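# Load a motor housing can into the press nest

## Task

Pick a single motor housing can out of the steel tray on the robot's table and set it into the round nest beneath the press's raised ram. The can must sit fully down in the nest with its open end facing up, and at the end neither gripper may be in contact with any can.

## Robot and tools

Robot: two arms, left_arm and right_arm, each with a two-finger gripper. Two head cameras give images: cam_head_left and cam_head_right, both 672x504 pixels. Something may occasionally tug a held part or nudge a loose object. Nothing may fall off the table or be left off it.

Scene frame (used in results): origin at table-top height, midway between the nominal arm bases. +x points out over the table, +z points up, and left_arm sits on the +y side. Arm names do not match image sides. Positions are in metres and orientations are quaternions (w, x, y, z). A BASES line, if present, gives the calibrated base positions. Printed hand positions can be off, more so at long reach. Gripper axes: the fingers point along the gripper's +z and open and close along its y. The reported position is the point between the finger pads, just under 1 cm behind the tips.

Command frame: every pose offset in a call is taken along the arm's own Hand target axes, not the scene axes. Offsets are relative, never absolute poses.

Row layout (shared by execute_actions and move): one flat list of 14 numbers, each from -1 to 1, covering both arms even if only one moves. The order is left_arm dx, dy, dz, rx, ry, rz, opening, then the same seven for right_arm. dx, dy and dz are a displacement, where 1.0 = 0.6 m. rx, ry and rz together form one rotation vector, where 1.0 = 180 degrees. All are offsets from that arm's Hand target at the start of the action or move. Every row within it counts from that same start, not from the previous row, so sending the same offset again moves the arm further. Opening is absolute: +1 fully open (about 87 mm between pads), +0.5 about 69 mm, 0 about 43 mm, -0.5 about 18 mm, -1 closed. An opening of 0 is a real command, so resend the present value to leave a gripper unchanged. To hold a part, command about 0.04 below the grip_measured reading at first contact for full force; a smaller margin grips more lightly.

execute_actions(actions, cameras): actions is a list of actions. Each action is a table of up to 15 rows, and each row lasts one control step (1/30 s). A short table repeats its last row until 15 steps have run. An empty list just returns the state and images. cameras chooses the images returned: omitted, null or ["all"] gives all; [] gives none. An unknown name invalidates the call.

move(target, speed, blend, opening_speed, blocking, cameras): drives each gripper in a straight line toward its offset target. target is either one 14-number row or a list of up to 15 rows that differ only in their pose offsets. Every row counts from the same starting Hand targets. speed is the top path speed in m/s, from 0.002 to 0.5, default 0.25. Turning speed is limited to twice that value in rad/s. Give one speed, or one per target. blend, in metres, rounds the corners of a list. opening_speed (0.2 or more, in scale units per second) ramps the finger opening; without it the opening is sent at once. With blocking=false the call returns after about 0.5 s while the move continues; use wait or stop before sending anything else. Paths last at most 10 s and do not avoid obstacles or the other arm. Faster moves lag, stray off path and hit harder. Aiming further past a contact presses harder. The result adds a move: line giving the ending and the limits that acted. Endings: done (at rest within 10 mm and 2 degrees), off_target, moving, held (a check withheld a step or the clearance check stopped the path) or fault. limits=paced means the pose was clipped, and limits=held means steps were withheld. Neither done nor off_target tells you about contact.

wait(seconds): 0 to 10 s. Lets time pass while arms keep their last command. A running move continues, and the wait returns early if the move ends.

stop(): brakes a running move. Fingers keep moving unless opening_speed was set.

zoom_image(camera, region): gives a closer view of the latest image from cam_head_left or cam_head_right. region is [x0, y0, x1, y1] in pixels, at most 504x504.

finished_scene(scene): ends the scene (scene 1) irreversibly. Call it only once the can sits stably in the nest and the grippers are clear of it.

Controller behaviour: each step, the commanded pose is clipped to within 100 mm and 20 degrees of the measured pose. Hand target in the result is the clipped pose, and your next offsets start from it. Grippers often stop short, sag or tilt because of friction and weight. Check position and orientation after each move and correct any tilt. Small moves may not happen, or may go sideways. An arm blocked by an object keeps pushing. To release it, send all six pose numbers as 0, or command the target back behind the gripper. A pose unreachable line means the clearance check withheld that arm's command. That check does not stop gripper-to-gripper collisions. HELD in step readings marks a held-back step.

Result fields: end_effector_position, end_effector_quat_wxyz, Hand target, Tool commands, grip_measured (on the opening scale, may be off by up to about 0.043), Joint positions (the gripper's last value runs from 0 closed to 1 open) and joint torques. Torques include gravity and an offset; joints 1 to 3 wrap at ±28 N m. Joint ranges (rad): waist -2.618 to 3.054, shoulder 0 to 3.142, elbow 0 to 3.142 (straight at 2.901), wrist pitch ±1.571, wrist yaw ±1.571, wrist roll ±2.094.

Avoid: dropping the can, releasing it while it moves, fast impacts, hard pushes, squeezing between the arms (this can fail the task), and knocking things off the table. Motors heat up when holding loads, reaching far or pushing against something. A MOTOR HOT line appears at 75 °C. At 90 °C an OVER-TEMPERATURE FAULT folds that arm away for good, and at 100 °C the arm goes limp.

Each tool is called after "Request:" in YAML: its name, and indented under it one key for each argument.

## Session

Request:
execute_actions:
  actions: []

Scene clock: 0.00 s.
left_arm: end_effector_position=(+0.4891, +0.2555, +0.2807) grip_measured=+0.972 end_effector_quat_wxyz=(+0.465, +0.043, +0.806, +0.364) | right_arm: end_effector_position=(+0.5203, -0.4964, +0.3712) grip_measured=+0.978 end_effector_quat_wxyz=(+0.724, +0.437, +0.511, -0.150)
Joint positions: left_arm=[-0.441 1.759 1.63 -0.401 -0.93 0.278 0.986] | right_arm=[-0.099 1.771 1.565 0.339 0.781 0.41 0.989]
Joint velocities: left_arm=[-0.017 0.012 -0.007 -0.066 0.022 -0.066 0.008] | right_arm=[0.012 -0.017 -0.012 -0.066 0.022 -0.007 0.018]
Joint torques (N m): no reading
Heat: left arm: 33 °C; right arm: 36 °C.
Hand target: left_arm +0.4886, +0.2557, +0.2899; +0.475, +0.036, +0.802, +0.361 | right_arm +0.5166, -0.4959, +0.3856; +0.734, +0.438, +0.499, -0.144
Tool commands: left_gripper/opening=+1.0 right_gripper/opening=+1.0

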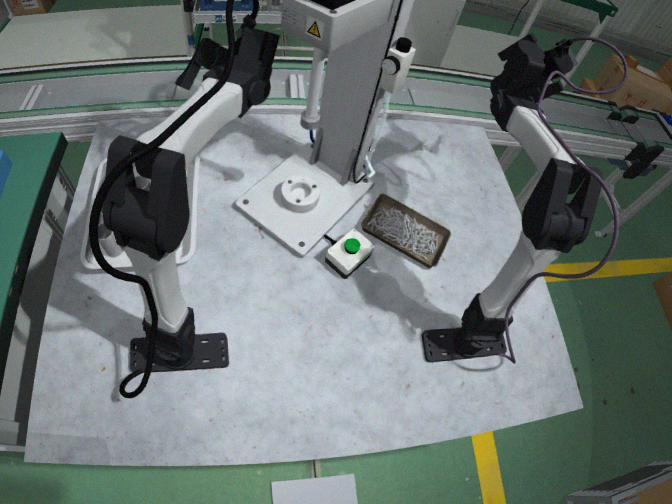

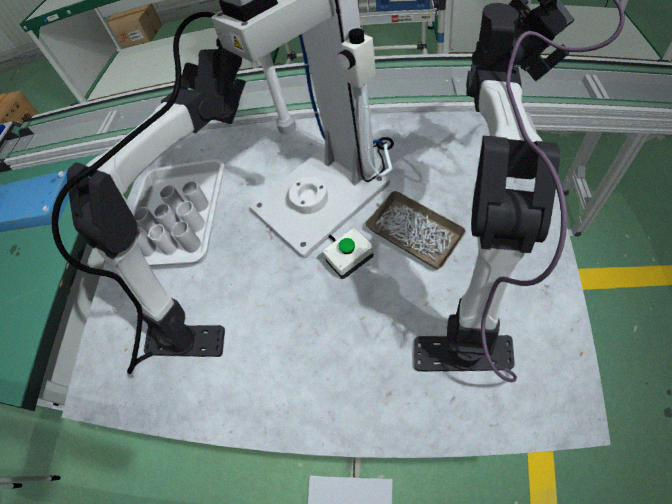

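Request:
zoom_image:
  camera: "cam_head_right"
  region: [90, 130, 290, 280]

Request:
zoom_image:
  camera: "cam_head_right"
  region: [220, 0, 420, 260]

Request:
zoom_image:
  camera: "cam_head_left"
  region: [200, 0, 440, 260]

Scaled by 2.520.

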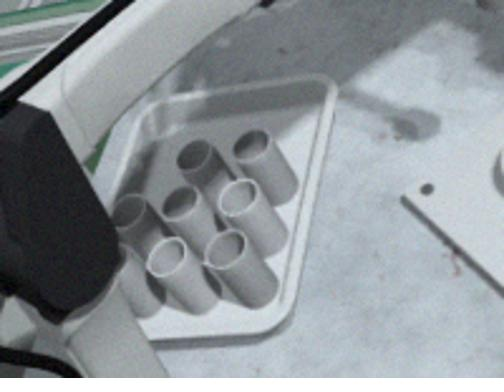

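Scaled by 1.938.

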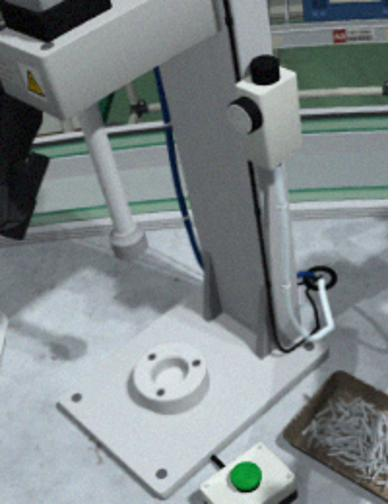

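Scaled by 1.938.

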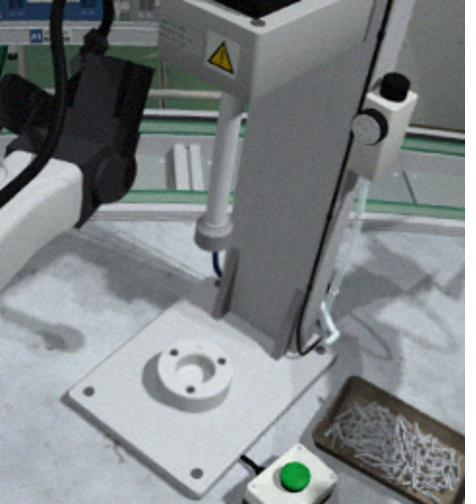

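Request:
move:
  target: [0.131,-0.047,-0.202,0.247,0.324,-0.0246,1,0,0,0,0,0,0,1]

Scene clock: 16.60 s.
left_arm: end_effector_position=(+0.3662, +0.1973, +0.2405) grip_measured=+0.972 end_effector_quat_wxyz=(+0.151, +0.003, +0.988, -0.030) | right_arm: end_effector_position=(+0.5203, -0.4964, +0.3712) grip_measured=+0.978 end_effector_quat_wxyz=(+0.724, +0.437, +0.511, -0.150)
Joint positions: left_arm=[-0.288 1.886 2.17 -1.546 -0.012 -0.227 0.986] | right_arm=[-0.099 1.771 1.565 0.339 0.781 0.41 0.989]
Joint velocities: left_arm=[-0.007 -0.017 -0.002 -0.037 0.066 -0.051 0.018] | right_arm=[0.012 -0.002 0.007 0.007 0.051 -0.051 -0.003]
Joint torques (N m): left_arm=[0.77 -13.03 4.15 0.61 0.1 -0.11] | right_arm=[-0.23 -9.35 8.21 1.63 -0.06 -0.04]
Heat: left arm: 37 °C; right arm: 40 °C.
Hand target: left_arm +0.3585, +0.1998, +0.2505; -0.002, -0.005, +1.000, +0.003 | right_arm +0.5166, -0.4959, +0.3856; +0.734, +0.438, +0.499, -0.144
Off the commanded pose: left_arm 0.013 m, 18 deg | right_arm 0.015 m, 2 deg.
joint sent to its limit (left arm) — joint 4 (wrist pitch), lower limit. The joint targets are off in orientation, not in position.
move: off_target (left_arm, right_arm)

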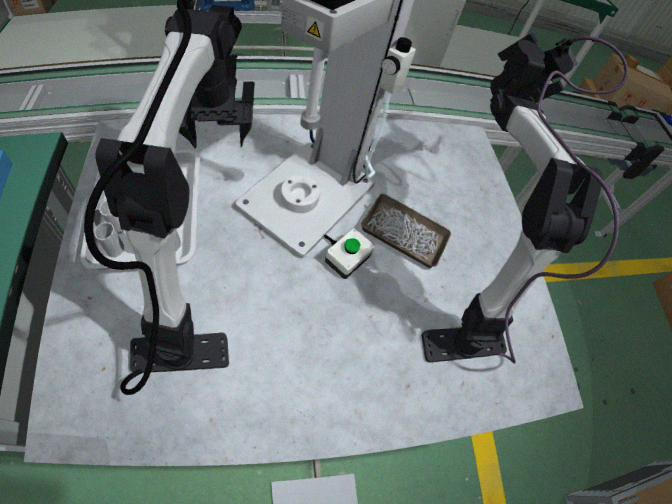

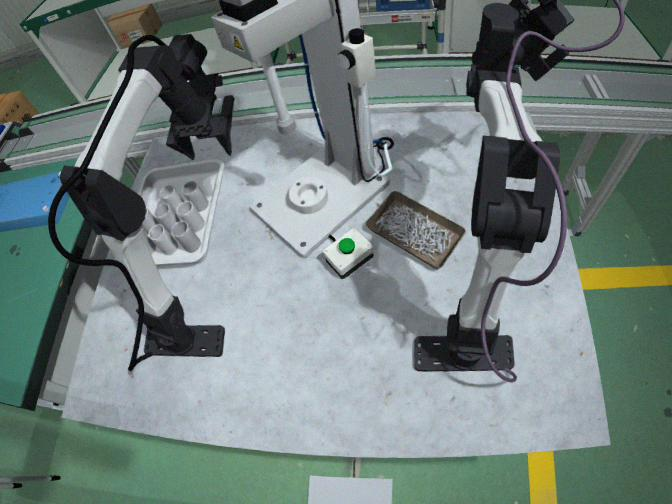

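Request:
zoom_image:
  camera: "cam_head_right"
  region: [130, 30, 330, 230]

Request:
zoom_image:
  camera: "cam_head_left"
  region: [130, 30, 330, 230]

Scaled by 2.520.

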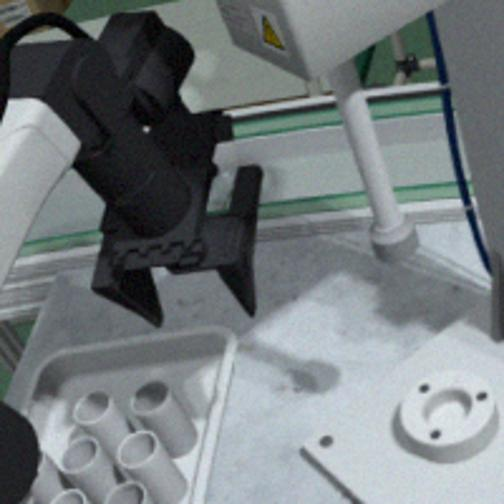

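Scaled by 2.520.

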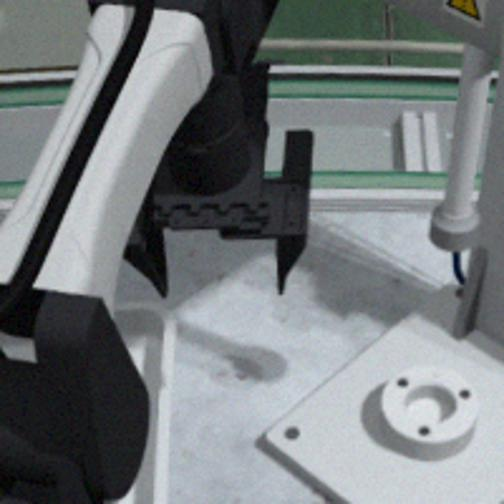

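Request:
move:
  target: [0.133,-0.133,0.217,0,0,0,0.0,0,0,0,0,0,0,1]

Request:
zoom_image:
  camera: "cam_head_right"
  region: [130, 100, 330, 300]

Request:
zoom_image:
  camera: "cam_head_left"
  region: [130, 100, 330, 300]

Scene clock: 35.33 s.
left_arm: end_effector_position=(+0.2755, +0.1235, +0.1225) grip_measured=+0.000 end_effector_quat_wxyz=(-0.005, -0.002, +1.000, +0.002) | right_arm: end_effector_position=(+0.5203, -0.4964, +0.3712) grip_measured=+0.978 end_effector_quat_wxyz=(+0.724, +0.437, +0.511, -0.150)
Joint positions: left_arm=[-0.557 1.838 1.612 -1.355 0.001 -0.509 0.5] | right_arm=[-0.099 1.771 1.565 0.339 0.781 0.41 0.989]
Joint velocities: left_arm=[-0.012 -0.007 0.007 0.022 -0.007 -0.051 0.004] | right_arm=[-0.017 -0.007 -0.007 0.022 0.051 0.081 -0.018]
Joint torques (N m): left_arm=[-0.28 -8.9 4.67 0.27 0.14 -0.04] | right_arm=[-0.23 -9.36 8.21 1.63 -0.06 -0.04]
Heat: left arm: 42 °C; right arm: 42 °C.
Hand target: left_arm +0.2757, +0.1205, +0.1196; -0.005, -0.006, +1.000, -0.002 | right_arm +0.5166, -0.4959, +0.3856; +0.734, +0.438, +0.499, -0.144
Off the commanded pose: left_arm 0.005 m, 0 deg | right_arm 0.015 m, 2 deg.
move: off_target (right_arm)

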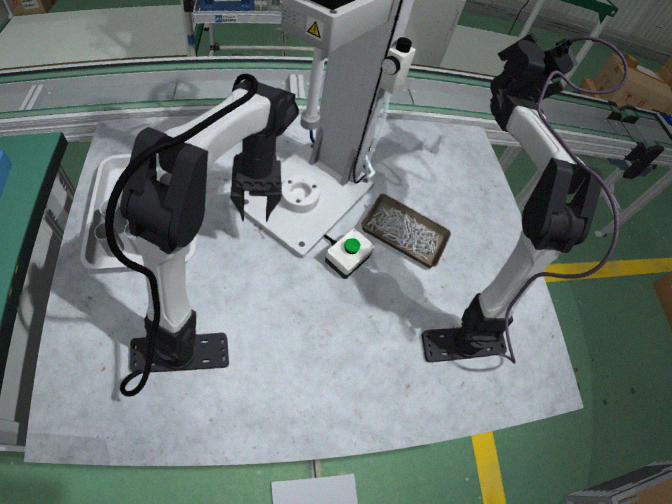

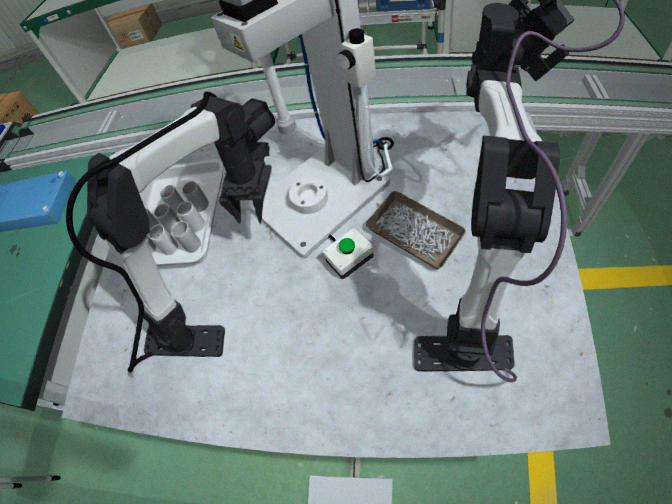

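Scaled by 2.520.

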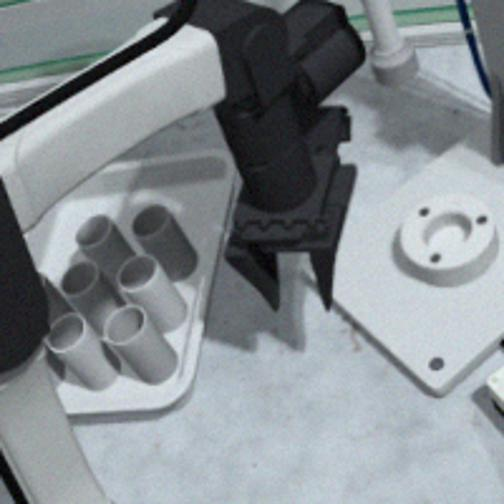

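Scaled by 2.520.

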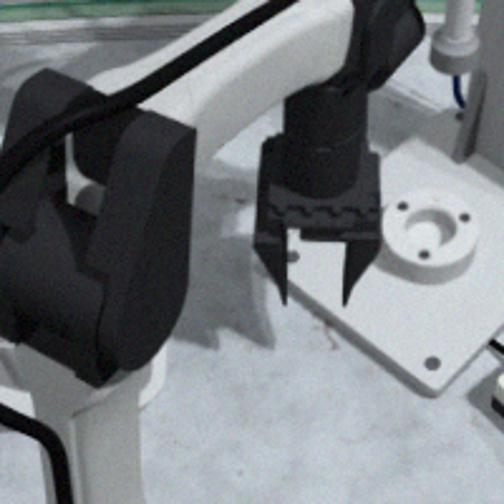

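Request:
move:
  target: [0,0,0.14,0,0,0,-0.4,0,0,0,0,0,0,1]

Request:
zoom_image:
  camera: "cam_head_right"
  region: [130, 130, 330, 330]

Request:
zoom_image:
  camera: "cam_head_left"
  region: [130, 130, 330, 330]

Request:
move:
  target: [0.03,0.15,-0.3,0,0,0,-0.4,0,0,0,0,0,0,1]

Request:
zoom_image:
  camera: "cam_head_right"
  region: [100, 100, 300, 300]

Request:
zoom_image:
  camera: "cam_head_left"
  region: [100, 100, 300, 300]

Scene clock: 41.60 s.
left_arm: end_effector_position=(+0.2741, +0.1243, +0.0396) grip_measured=-0.400 end_effector_quat_wxyz=(-0.003, -0.002, +1.000, +0.001) | right_arm: end_effector_position=(+0.5203, -0.4964, +0.3712) grip_measured=+0.978 end_effector_quat_wxyz=(+0.724, +0.437, +0.511, -0.150)
Joint positions: left_arm=[-0.557 1.875 1.326 -1.029 0.001 -0.509 0.3] | right_arm=[-0.099 1.771 1.565 0.339 0.781 0.41 0.989]
Joint velocities: left_arm=[-0.007 -0.002 -0.012 0.022 0.022 -0.066 -0.001] | right_arm=[0.007 -0.002 -0.007 0.051 0.022 -0.007 0.024]
Joint torques (N m): left_arm=[-0.12 -8.34 4.64 0.3 0.15 -0.07] | right_arm=[-0.23 -9.36 8.21 1.63 -0.06 -0.04]
Heat: left arm: 42 °C; right arm: 43 °C.
Hand target: left_arm +0.2739, +0.1215, +0.0355; -0.005, -0.006, +1.000, -0.002 | right_arm +0.5166, -0.4959, +0.3856; +0.734, +0.438, +0.499, -0.144
Off the commanded pose: left_arm 0.006 m, 1 deg | right_arm 0.015 m, 2 deg.
move: off_target (right_arm)

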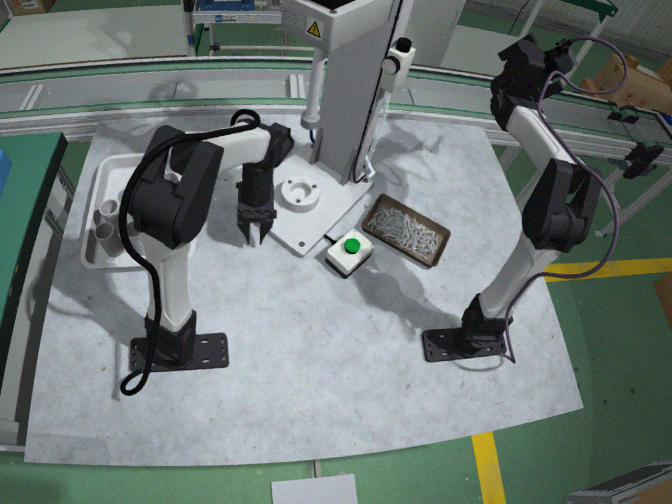

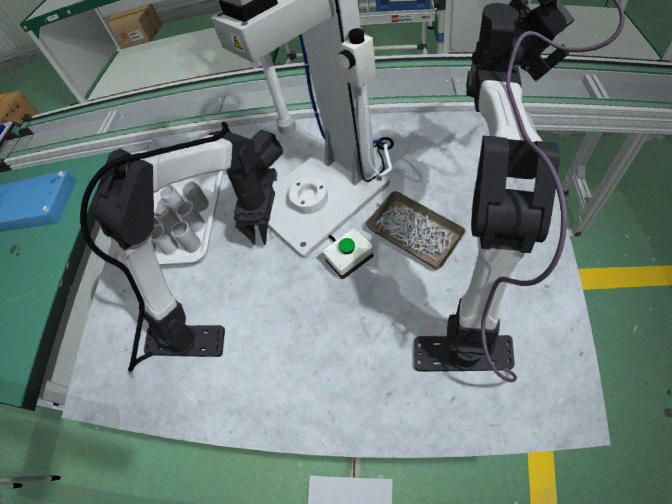

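Scaled by 2.520.

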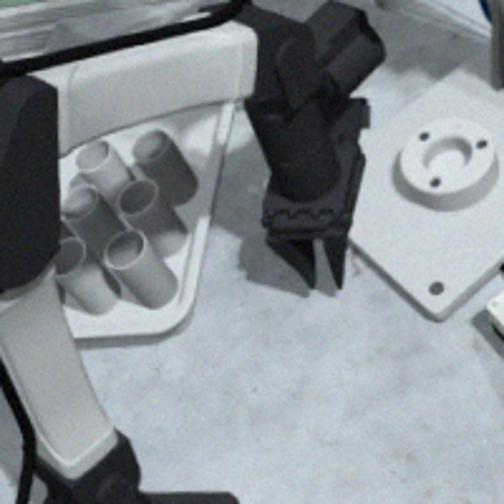

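Scaled by 2.520.

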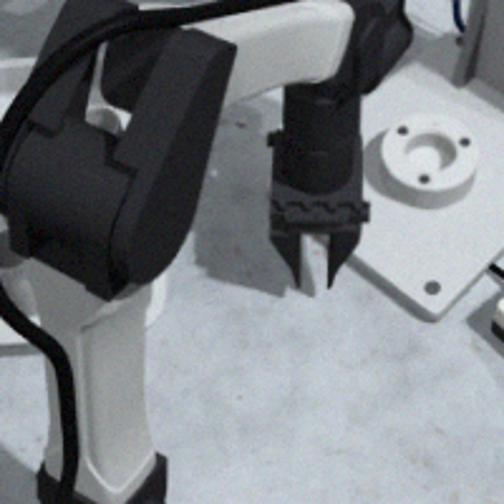

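Scene clock: 43.20 s.
left_arm: end_effector_position=(+0.2612, +0.2090, +0.2124) grip_measured=-0.400 end_effector_quat_wxyz=(+0.069, -0.009, +0.997, -0.020) | right_arm: end_effector_position=(+0.5203, -0.4964, +0.3712) grip_measured=+0.978 end_effector_quat_wxyz=(+0.724, +0.437, +0.511, -0.150)
Joint positions: left_arm=[-0.322 1.573 1.687 -1.542 0 -0.288 0.3] | right_arm=[-0.099 1.771 1.565 0.339 0.781 0.41 0.989]
Joint velocities: left_arm=[-0.002 0.007 -0.002 0.051 -0.037 -0.007 -0.004] | right_arm=[0.007 -0.012 -0.007 -0.066 -0.007 0.007 0.003]
Joint torques (N m): left_arm=[0.42 -7.24 6.52 0.3 0.1 0.19] | right_arm=[-0.23 -9.36 8.21 1.63 -0.06 -0.04]
Heat: left arm: 41 °C; right arm: 43 °C.
Hand target: left_arm +0.2602, +0.2101, +0.2184; -0.003, -0.005, +1.000, +0.002 | right_arm +0.5166, -0.4959, +0.3856; +0.734, +0.438, +0.499, -0.144
Off the commanded pose: left_arm 0.006 m, 9 deg | right_arm 0.015 m, 2 deg.
joint sent to its limit (left arm) — joint 4 (wrist pitch), lower limit. The joint targets are off in position and orientation.
move: off_target (left_arm, right_arm)

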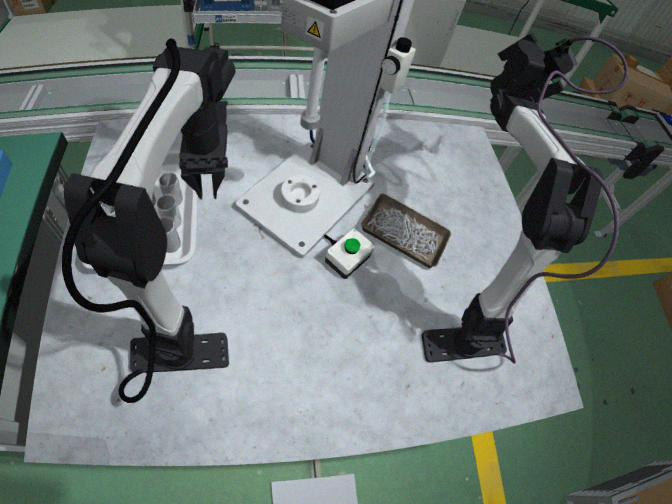

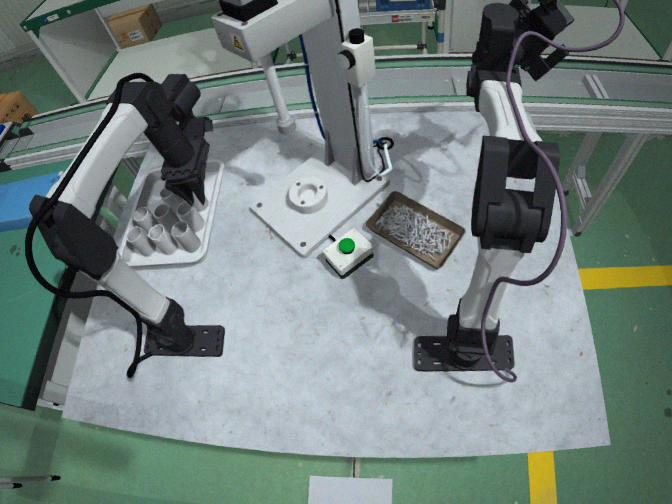

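Scaled by 2.520.

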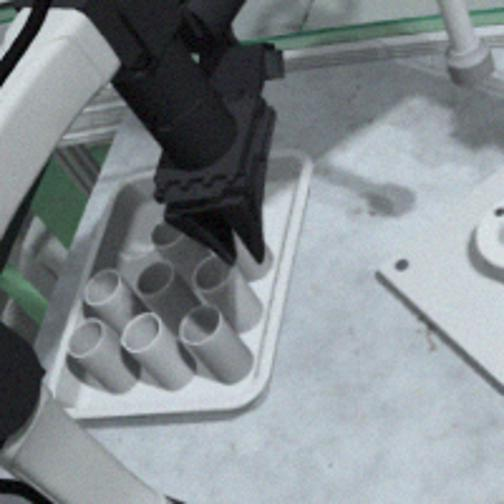

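Scaled by 2.520.

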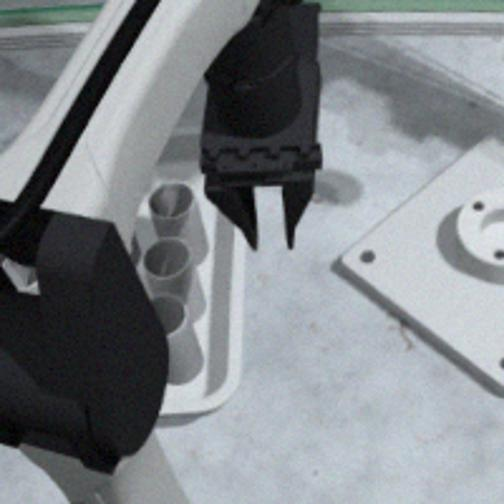

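Request:
move:
  target: [-0.167,0.117,0.013,0.058,-0.217,0.160,0.4,0,0,0,0,0,0,1]

Request:
zoom_image:
  camera: "cam_head_right"
  region: [90, 100, 290, 300]

Request:
zoom_image:
  camera: "cam_head_left"
  region: [80, 90, 280, 290]

Scene clock: 94.83 s.
left_arm: end_effector_position=(+0.3599, +0.2817, +0.2073) grip_measured=+0.400 end_effector_quat_wxyz=(+0.312, +0.240, +0.916, -0.081) | right_arm: end_effector_position=(+0.5203, -0.4964, +0.3712) grip_measured=+0.978 end_effector_quat_wxyz=(+0.724, +0.437, +0.511, -0.150)
Joint positions: left_arm=[0.056 1.463 1.457 -1.003 0.363 0.515 0.7] | right_arm=[-0.099 1.771 1.565 0.339 0.781 0.41 0.989]
Joint velocities: left_arm=[0.002 -0.002 -0.022 -0.007 -0.022 0.007 -0.004] | right_arm=[-0.002 -0.002 -0.022 -0.022 0.007 -0.11 0.024]
Joint torques (N m): left_arm=[0.68 -8.65 5.18 1.16 0.41 0.14] | right_arm=[-0.21 -9.36 8.21 1.63 -0.06 -0.04]
Heat: left arm: 40 °C; right arm: 46 °C.
Hand target: left_arm +0.3599, +0.2825, +0.2128; +0.327, +0.244, +0.910, -0.079 | right_arm +0.5166, -0.4959, +0.3856; +0.734, +0.438, +0.499, -0.144
Off the commanded pose: left_arm 0.003 m, 2 deg | right_arm 0.015 m, 2 deg.
move: off_target (right_arm)

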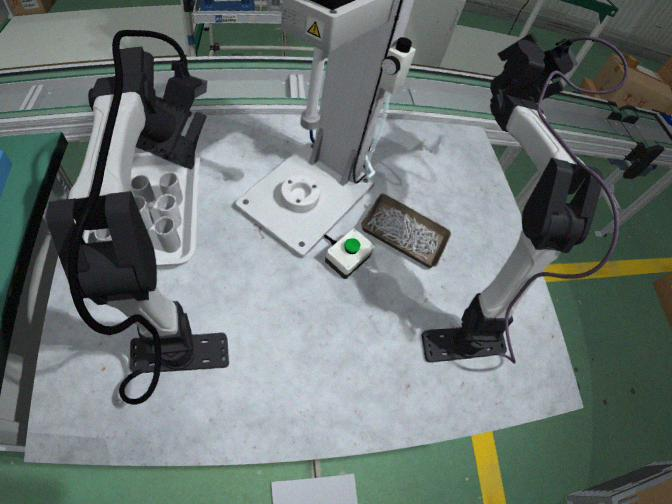

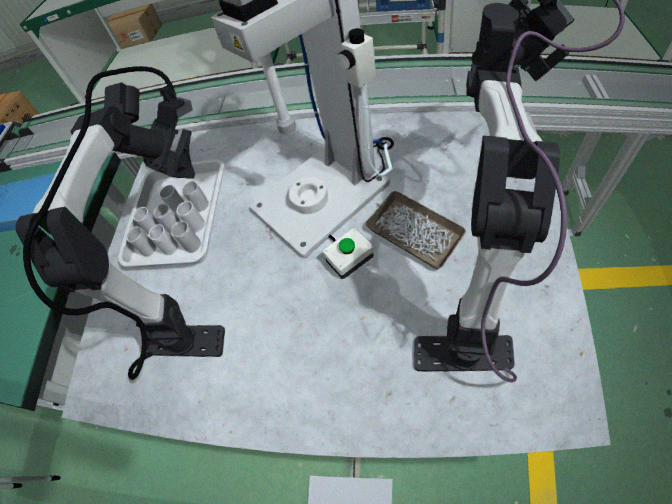

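Scaled by 2.520.

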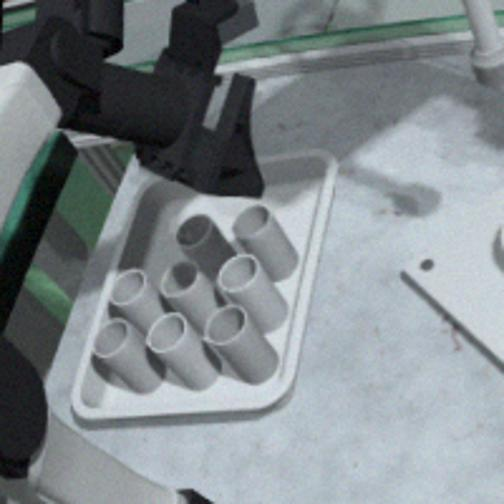

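Scaled by 2.520.

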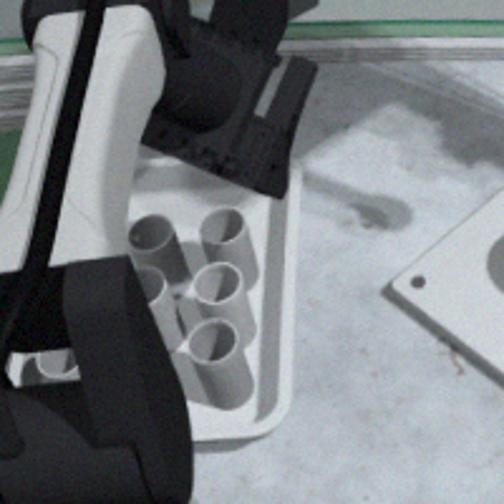

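Request:
move:
  target: [0.018,0.067,0.111,-0.058,0.217,-0.160,-0.4,0,0,0,0,0,0,1]

Request:
zoom_image:
  camera: "cam_head_right"
  region: [90, 100, 290, 300]

Request:
zoom_image:
  camera: "cam_head_left"
  region: [80, 90, 280, 290]

Scene clock: 102.57 s.
left_arm: end_effector_position=(+0.4065, +0.3023, +0.1481) grip_measured=-0.400 end_effector_quat_wxyz=(+0.032, -0.003, +0.999, +0.005) | right_arm: end_effector_position=(+0.5203, -0.4964, +0.3712) grip_measured=+0.978 end_effector_quat_wxyz=(+0.724, +0.437, +0.511, -0.150)
Joint positions: left_arm=[-0.022 2.172 2.207 -1.541 -0.009 0.025 0.3] | right_arm=[-0.099 1.771 1.565 0.339 0.781 0.41 0.989]
Joint velocities: left_arm=[-0.012 0.012 -0.022 0.051 -0.037 -0.007 0.007] | right_arm=[-0.012 0.007 -0.012 -0.037 -0.081 -0.051 -0.008]
Joint torques (N m): left_arm=[-0.46 -10.69 7.49 0.15 0 -0.04] | right_arm=[-0.23 -9.36 8.23 1.63 -0.06 -0.04]
Heat: left arm: 40 °C; right arm: 46 °C.
Hand target: left_arm +0.4090, +0.3013, +0.1498; +0.000, -0.006, +1.000, +0.009 | right_arm +0.5166, -0.4959, +0.3856; +0.734, +0.438, +0.499, -0.144
Off the commanded pose: left_arm 0.008 m, 4 deg | right_arm 0.015 m, 2 deg.
joint sent to its limit (left arm) — joint 4 (wrist pitch), lower limit. The joint targets are off in position and orientation.
move: off_target (left_arm, right_arm)

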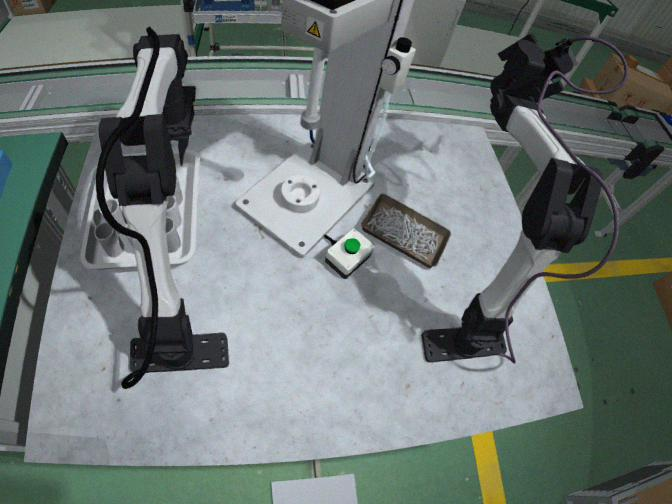

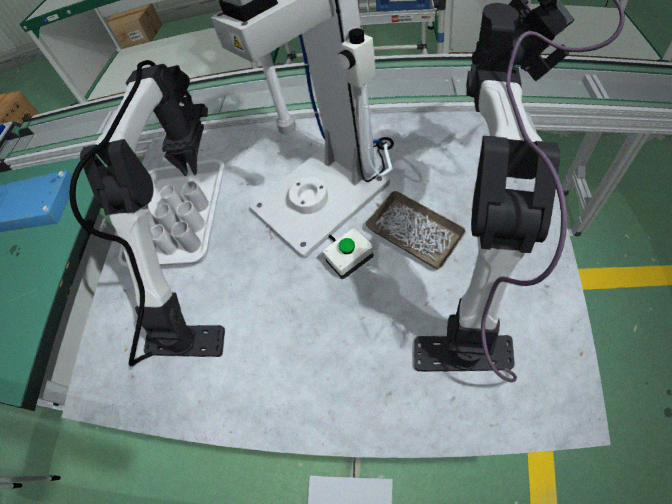

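Scaled by 2.520.

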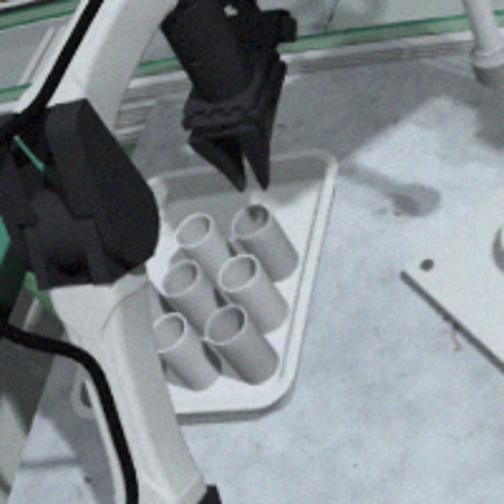

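Scaled by 2.520.

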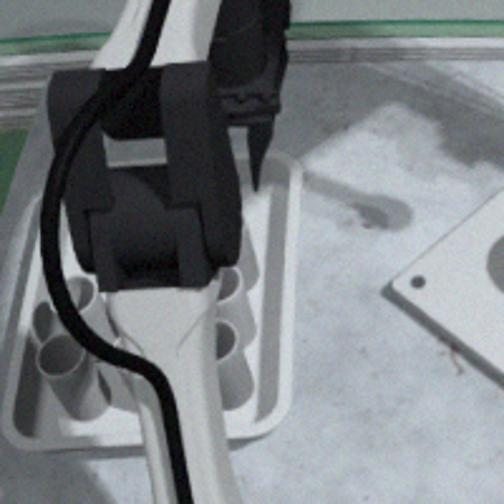

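Request:
move:
  target: [-0.022,0.033,0.06,0,0,0,-0.4,0,0,0,0,0,0,1]
  speed: 0.12

Request:
zoom_image:
  camera: "cam_head_right"
  region: [140, 130, 240, 230]

Request:
zoom_image:
  camera: "cam_head_left"
  region: [130, 130, 230, 230]

Scene clock: 108.97 s.
left_arm: end_effector_position=(+0.4163, +0.3194, +0.1128) grip_measured=-0.400 end_effector_quat_wxyz=(-0.006, -0.010, +1.000, +0.006) | right_arm: end_effector_position=(+0.5203, -0.4964, +0.3712) grip_measured=+0.978 end_effector_quat_wxyz=(+0.724, +0.437, +0.511, -0.150)
Joint positions: left_arm=[0.016 2.293 2.253 -1.542 -0.012 0.048 0.3] | right_arm=[-0.099 1.771 1.565 0.339 0.781 0.41 0.989]
Joint velocities: left_arm=[-0.017 -0.027 -0.017 -0.022 0.037 -0.022 -0.001] | right_arm=[-0.002 0.007 -0.007 -0.051 -0.081 -0.007 0.008]
Joint torques (N m): left_arm=[0.17 -11.6 7.39 0.11 0.03 0.15] | right_arm=[-0.23 -9.36 8.21 1.63 -0.06 -0.04]
Heat: left arm: 40 °C; right arm: 46 °C.
Hand target: left_arm +0.4213, +0.3226, +0.1135; +0.000, -0.006, +1.000, +0.010 | right_arm +0.5166, -0.4959, +0.3856; +0.734, +0.438, +0.499, -0.144
Off the commanded pose: left_arm 0.006 m, 1 deg | right_arm 0.015 m, 2 deg.
move: off_target (right_arm)

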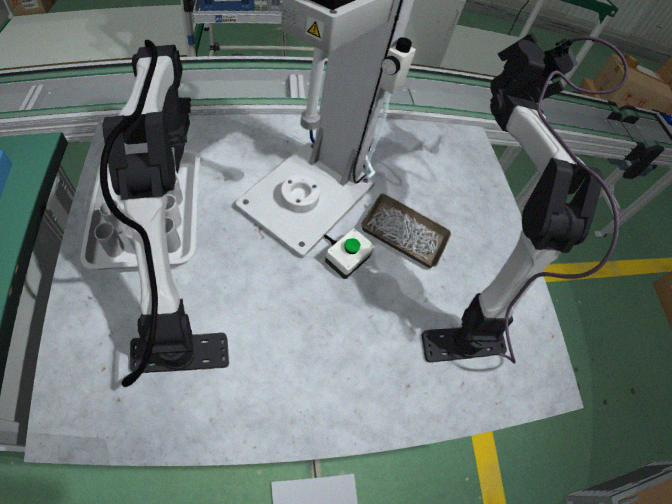

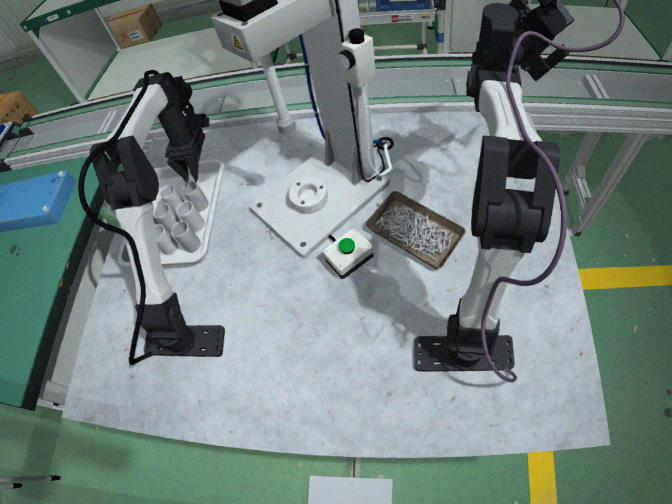

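Scaled by 5.040.

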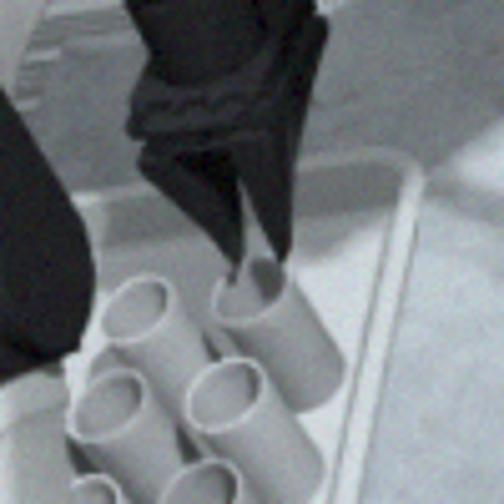

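Scaled by 5.040.

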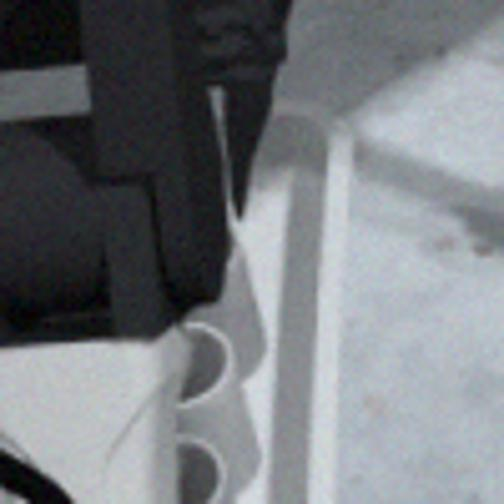

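Request:
move:
  target:
    - [0.007,0.011,-0.1,0,0,0,0.3,0,0,0,0,0,0,1]
    - [0.007,0.011,-0.1,0.058,-0.217,0.160,0.3,0,0,0,0,0,0,1]

Request:
zoom_image:
  camera: "cam_head_right"
  region: [120, 110, 240, 230]

Request:
zoom_image:
  camera: "cam_head_left"
  region: [110, 110, 230, 230]

Scene clock: 122.80 s.
left_arm: end_effector_position=(+0.4184, +0.3275, +0.1676) grip_measured=+0.300 end_effector_quat_wxyz=(+0.308, +0.239, +0.917, -0.083) | right_arm: end_effector_position=(+0.5203, -0.4964, +0.3712) grip_measured=+0.978 end_effector_quat_wxyz=(+0.724, +0.437, +0.511, -0.150)
Joint positions: left_arm=[0.17 1.708 1.556 -0.909 0.42 0.621 0.65] | right_arm=[-0.099 1.771 1.565 0.339 0.781 0.41 0.989]
Joint velocities: left_arm=[-0.007 0.007 -0.002 -0.007 -0.022 -0.022 -0.001] | right_arm=[-0.007 0.007 0.002 0.037 0.007 0.051 -0.018]
Joint torques (N m): left_arm=[0.51 -12.15 5.18 1.07 0.44 0.2] | right_arm=[-0.23 -9.35 8.21 1.63 -0.06 -0.04]
Heat: left arm: 41 °C; right arm: 46 °C.
Hand target: left_arm +0.4182, +0.3283, +0.1783; +0.326, +0.245, +0.910, -0.077 | right_arm +0.5166, -0.4959, +0.3856; +0.734, +0.438, +0.499, -0.144
Off the commanded pose: left_arm 0.006 m, 3 deg | right_arm 0.015 m, 2 deg.
move: off_target (left_arm, right_arm)

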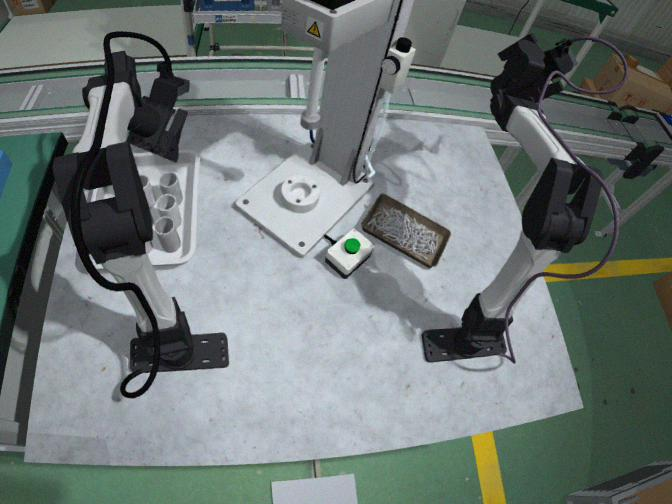

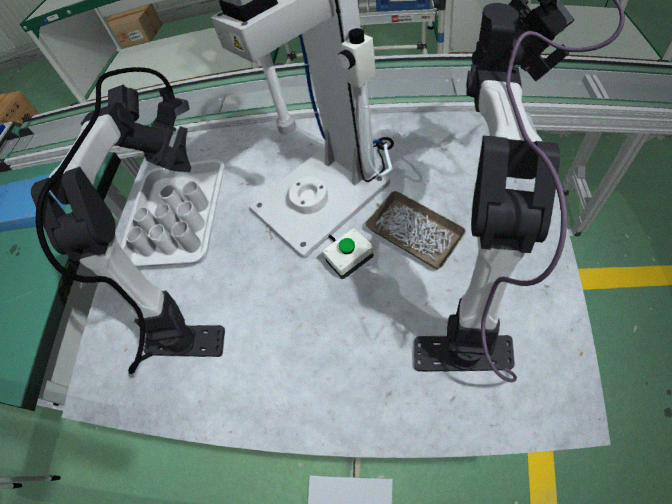

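Scaled by 4.200.

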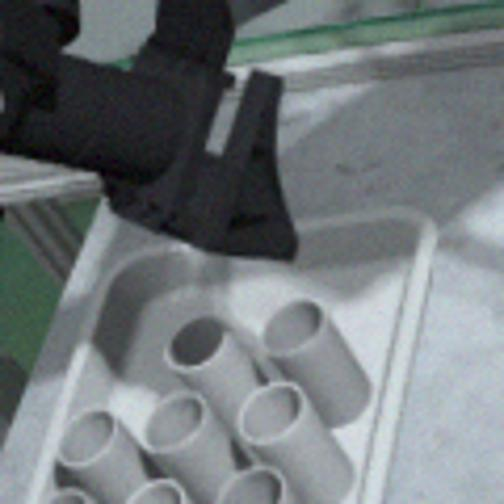

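Scaled by 4.200.

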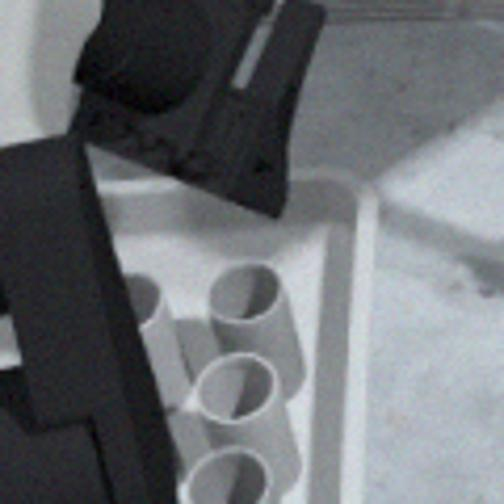

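Request:
move:
  target: [0.068,0,0.081,0,0,0,0.3,0,0,0,0,0,0,1]
  speed: 0.12

Request:
zoom_image:
  camera: "cam_head_right"
  region: [140, 130, 240, 230]

Request:
zoom_image:
  camera: "cam_head_left"
  region: [110, 110, 230, 230]

Scene clock: 128.77 s.
left_arm: end_effector_position=(+0.4159, +0.3290, +0.1082) grip_measured=+0.300 end_effector_quat_wxyz=(+0.312, +0.240, +0.916, -0.081) | right_arm: end_effector_position=(+0.5203, -0.4964, +0.3712) grip_measured=+0.978 end_effector_quat_wxyz=(+0.724, +0.437, +0.511, -0.150)
Joint positions: left_arm=[0.177 1.699 1.306 -0.66 0.424 0.629 0.65] | right_arm=[-0.099 1.771 1.565 0.339 0.781 0.41 0.989]
Joint velocities: left_arm=[-0.012 -0.002 0.007 -0.066 -0.051 -0.051 -0.004] | right_arm=[-0.007 0.007 0.012 0.051 0.022 -0.095 0.008]
Joint torques (N m): left_arm=[0.77 -10.88 5.16 1.09 0.41 0.17] | right_arm=[-0.23 -9.36 8.21 1.63 -0.06 -0.04]
Heat: left arm: 43 °C; right arm: 46 °C.
Hand target: left_arm +0.4172, +0.3306, +0.1150; +0.327, +0.245, +0.910, -0.076 | right_arm +0.5166, -0.4959, +0.3856; +0.734, +0.438, +0.499, -0.144
Off the commanded pose: left_arm 0.007 m, 2 deg | right_arm 0.015 m, 2 deg.
move: off_target (right_arm)

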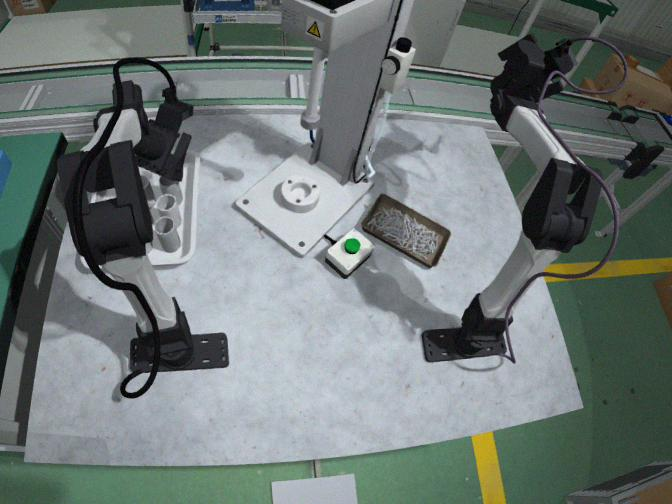

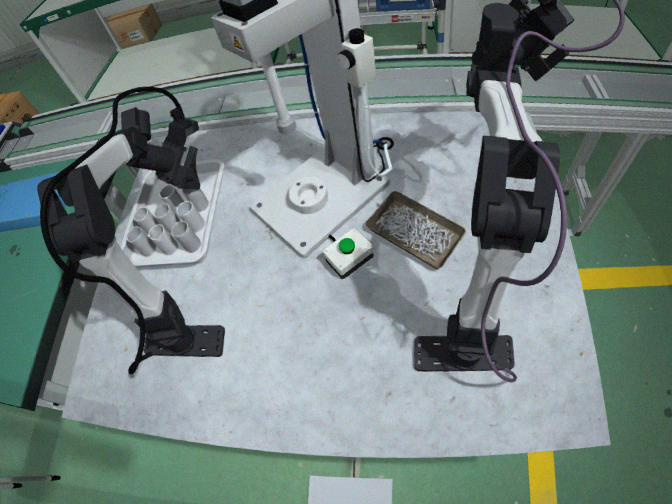

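Scaled by 5.040.

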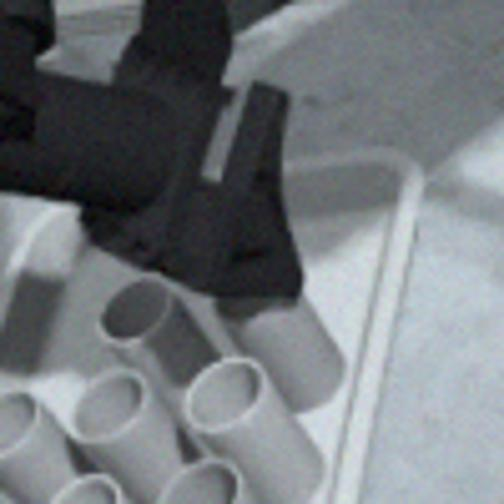

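Scaled by 4.200.

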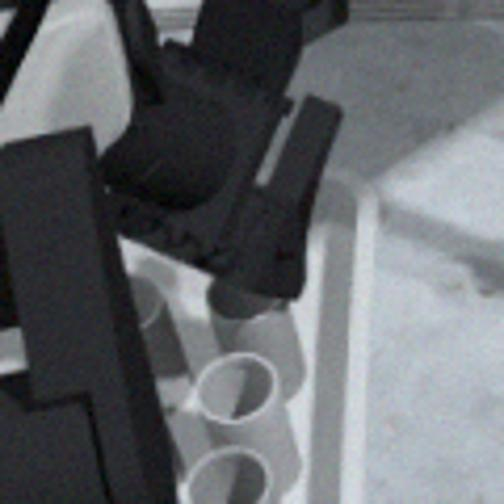

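Request:
move:
  target: [0.033,0,0.04,0,0,0,0.3,0,0,0,0,0,0,1]
  speed: 0.06

Request:
zoom_image:
  camera: "cam_head_right"
  region: [140, 130, 240, 230]

Request:
zoom_image:
  camera: "cam_head_left"
  region: [130, 130, 230, 230]

Scene clock: 133.27 s.
left_arm: end_effector_position=(+0.4158, +0.3299, +0.0856) grip_measured=+0.300 end_effector_quat_wxyz=(+0.322, +0.242, +0.912, -0.076) | right_arm: end_effector_position=(+0.5203, -0.4964, +0.3712) grip_measured=+0.978 end_effector_quat_wxyz=(+0.724, +0.437, +0.511, -0.150)
Joint positions: left_arm=[0.179 1.699 1.206 -0.538 0.425 0.631 0.65] | right_arm=[-0.099 1.771 1.565 0.339 0.781 0.41 0.989]
Joint velocities: left_arm=[0.017 0.002 -0.012 0.051 0.007 0.007 -0.009] | right_arm=[-0.002 -0.002 0.012 0.037 -0.051 0.022 -0.013]
Joint torques (N m): left_arm=[0.75 -8.28 5.09 1.14 0.4 0.17] | right_arm=[-0.23 -9.36 8.21 1.63 -0.06 -0.04]
Heat: left arm: 43 °C; right arm: 46 °C.
Hand target: left_arm +0.4167, +0.3315, +0.0837; +0.326, +0.245, +0.910, -0.076 | right_arm +0.5166, -0.4959, +0.3856; +0.734, +0.438, +0.499, -0.144
Off the commanded pose: left_arm 0.003 m, 1 deg | right_arm 0.015 m, 2 deg.
move: off_target (right_arm)

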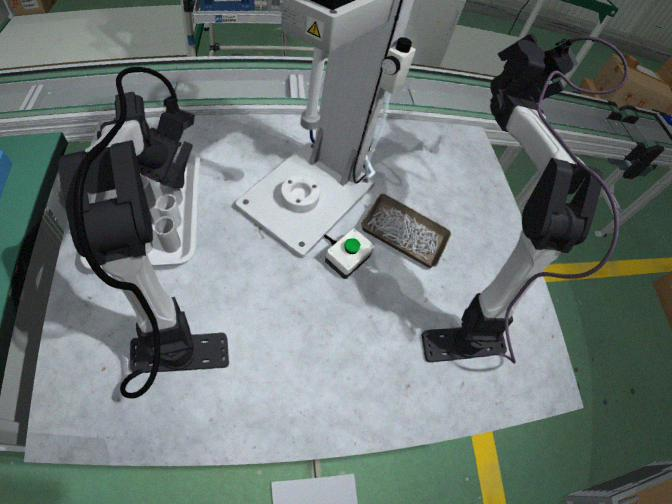

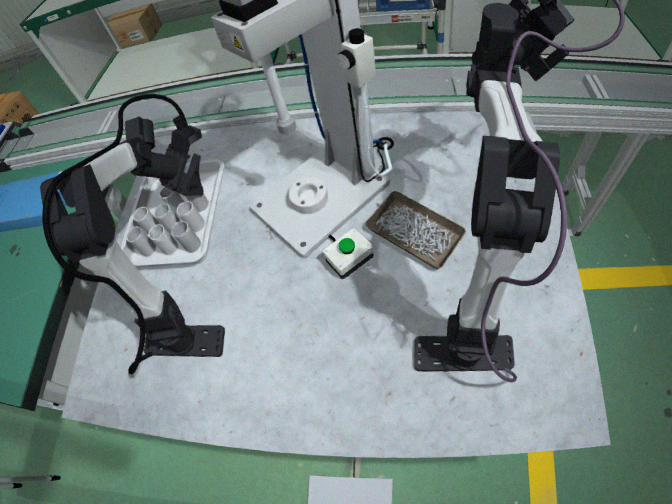

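Scaled by 5.040.

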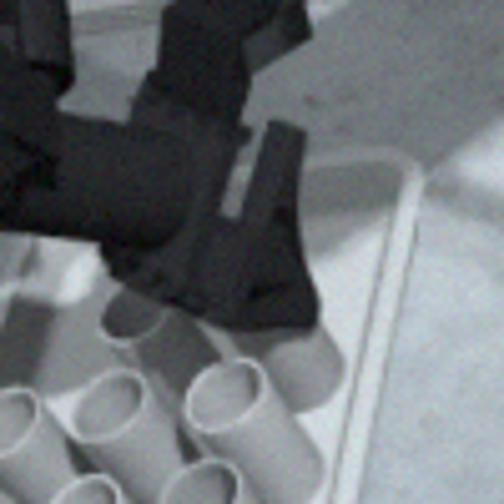

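Scaled by 5.040.

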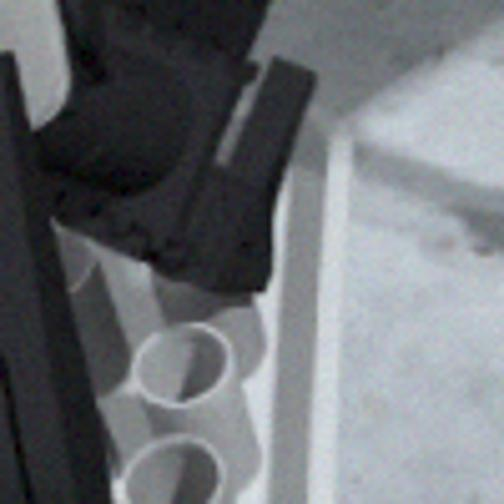

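Request:
move:
  target: [0.012,0,0.014,0,0,0,0.3,0,0,0,0,0,0,1]
  speed: 0.06
  cameras: []

Scene clock: 142.00 s.
left_arm: end_effector_position=(+0.4162, +0.3299, +0.0788) grip_measured=+0.300 end_effector_quat_wxyz=(+0.327, +0.243, +0.910, -0.073) | right_arm: end_effector_position=(+0.5203, -0.4964, +0.3712) grip_measured=+0.978 end_effector_quat_wxyz=(+0.724, +0.437, +0.511, -0.150)
Joint positions: left_arm=[0.179 1.699 1.174 -0.494 0.426 0.632 0.65] | right_arm=[-0.099 1.771 1.565 0.339 0.781 0.41 0.989]
Joint velocities: left_arm=[-0.002 0.002 -0.042 0.007 0.007 0.037 -0.006] | right_arm=[-0.002 -0.012 0.007 -0.022 -0.051 -0.022 0.003]
Joint torques (N m): left_arm=[0.79 -7.32 5.07 1.17 0.4 0.18] | right_arm=[-0.23 -9.36 8.21 1.63 -0.06 -0.04]
Heat: left arm: 42 °C; right arm: 47 °C.
Hand target: left_arm +0.4165, +0.3319, +0.0726; +0.327, +0.245, +0.910, -0.076 | right_arm +0.5166, -0.4959, +0.3856; +0.734, +0.438, +0.499, -0.144
Off the commanded pose: left_arm 0.007 m, 0 deg | right_arm 0.015 m, 2 deg.
move: off_target (right_arm)
No camera images: "cameras" was empty.


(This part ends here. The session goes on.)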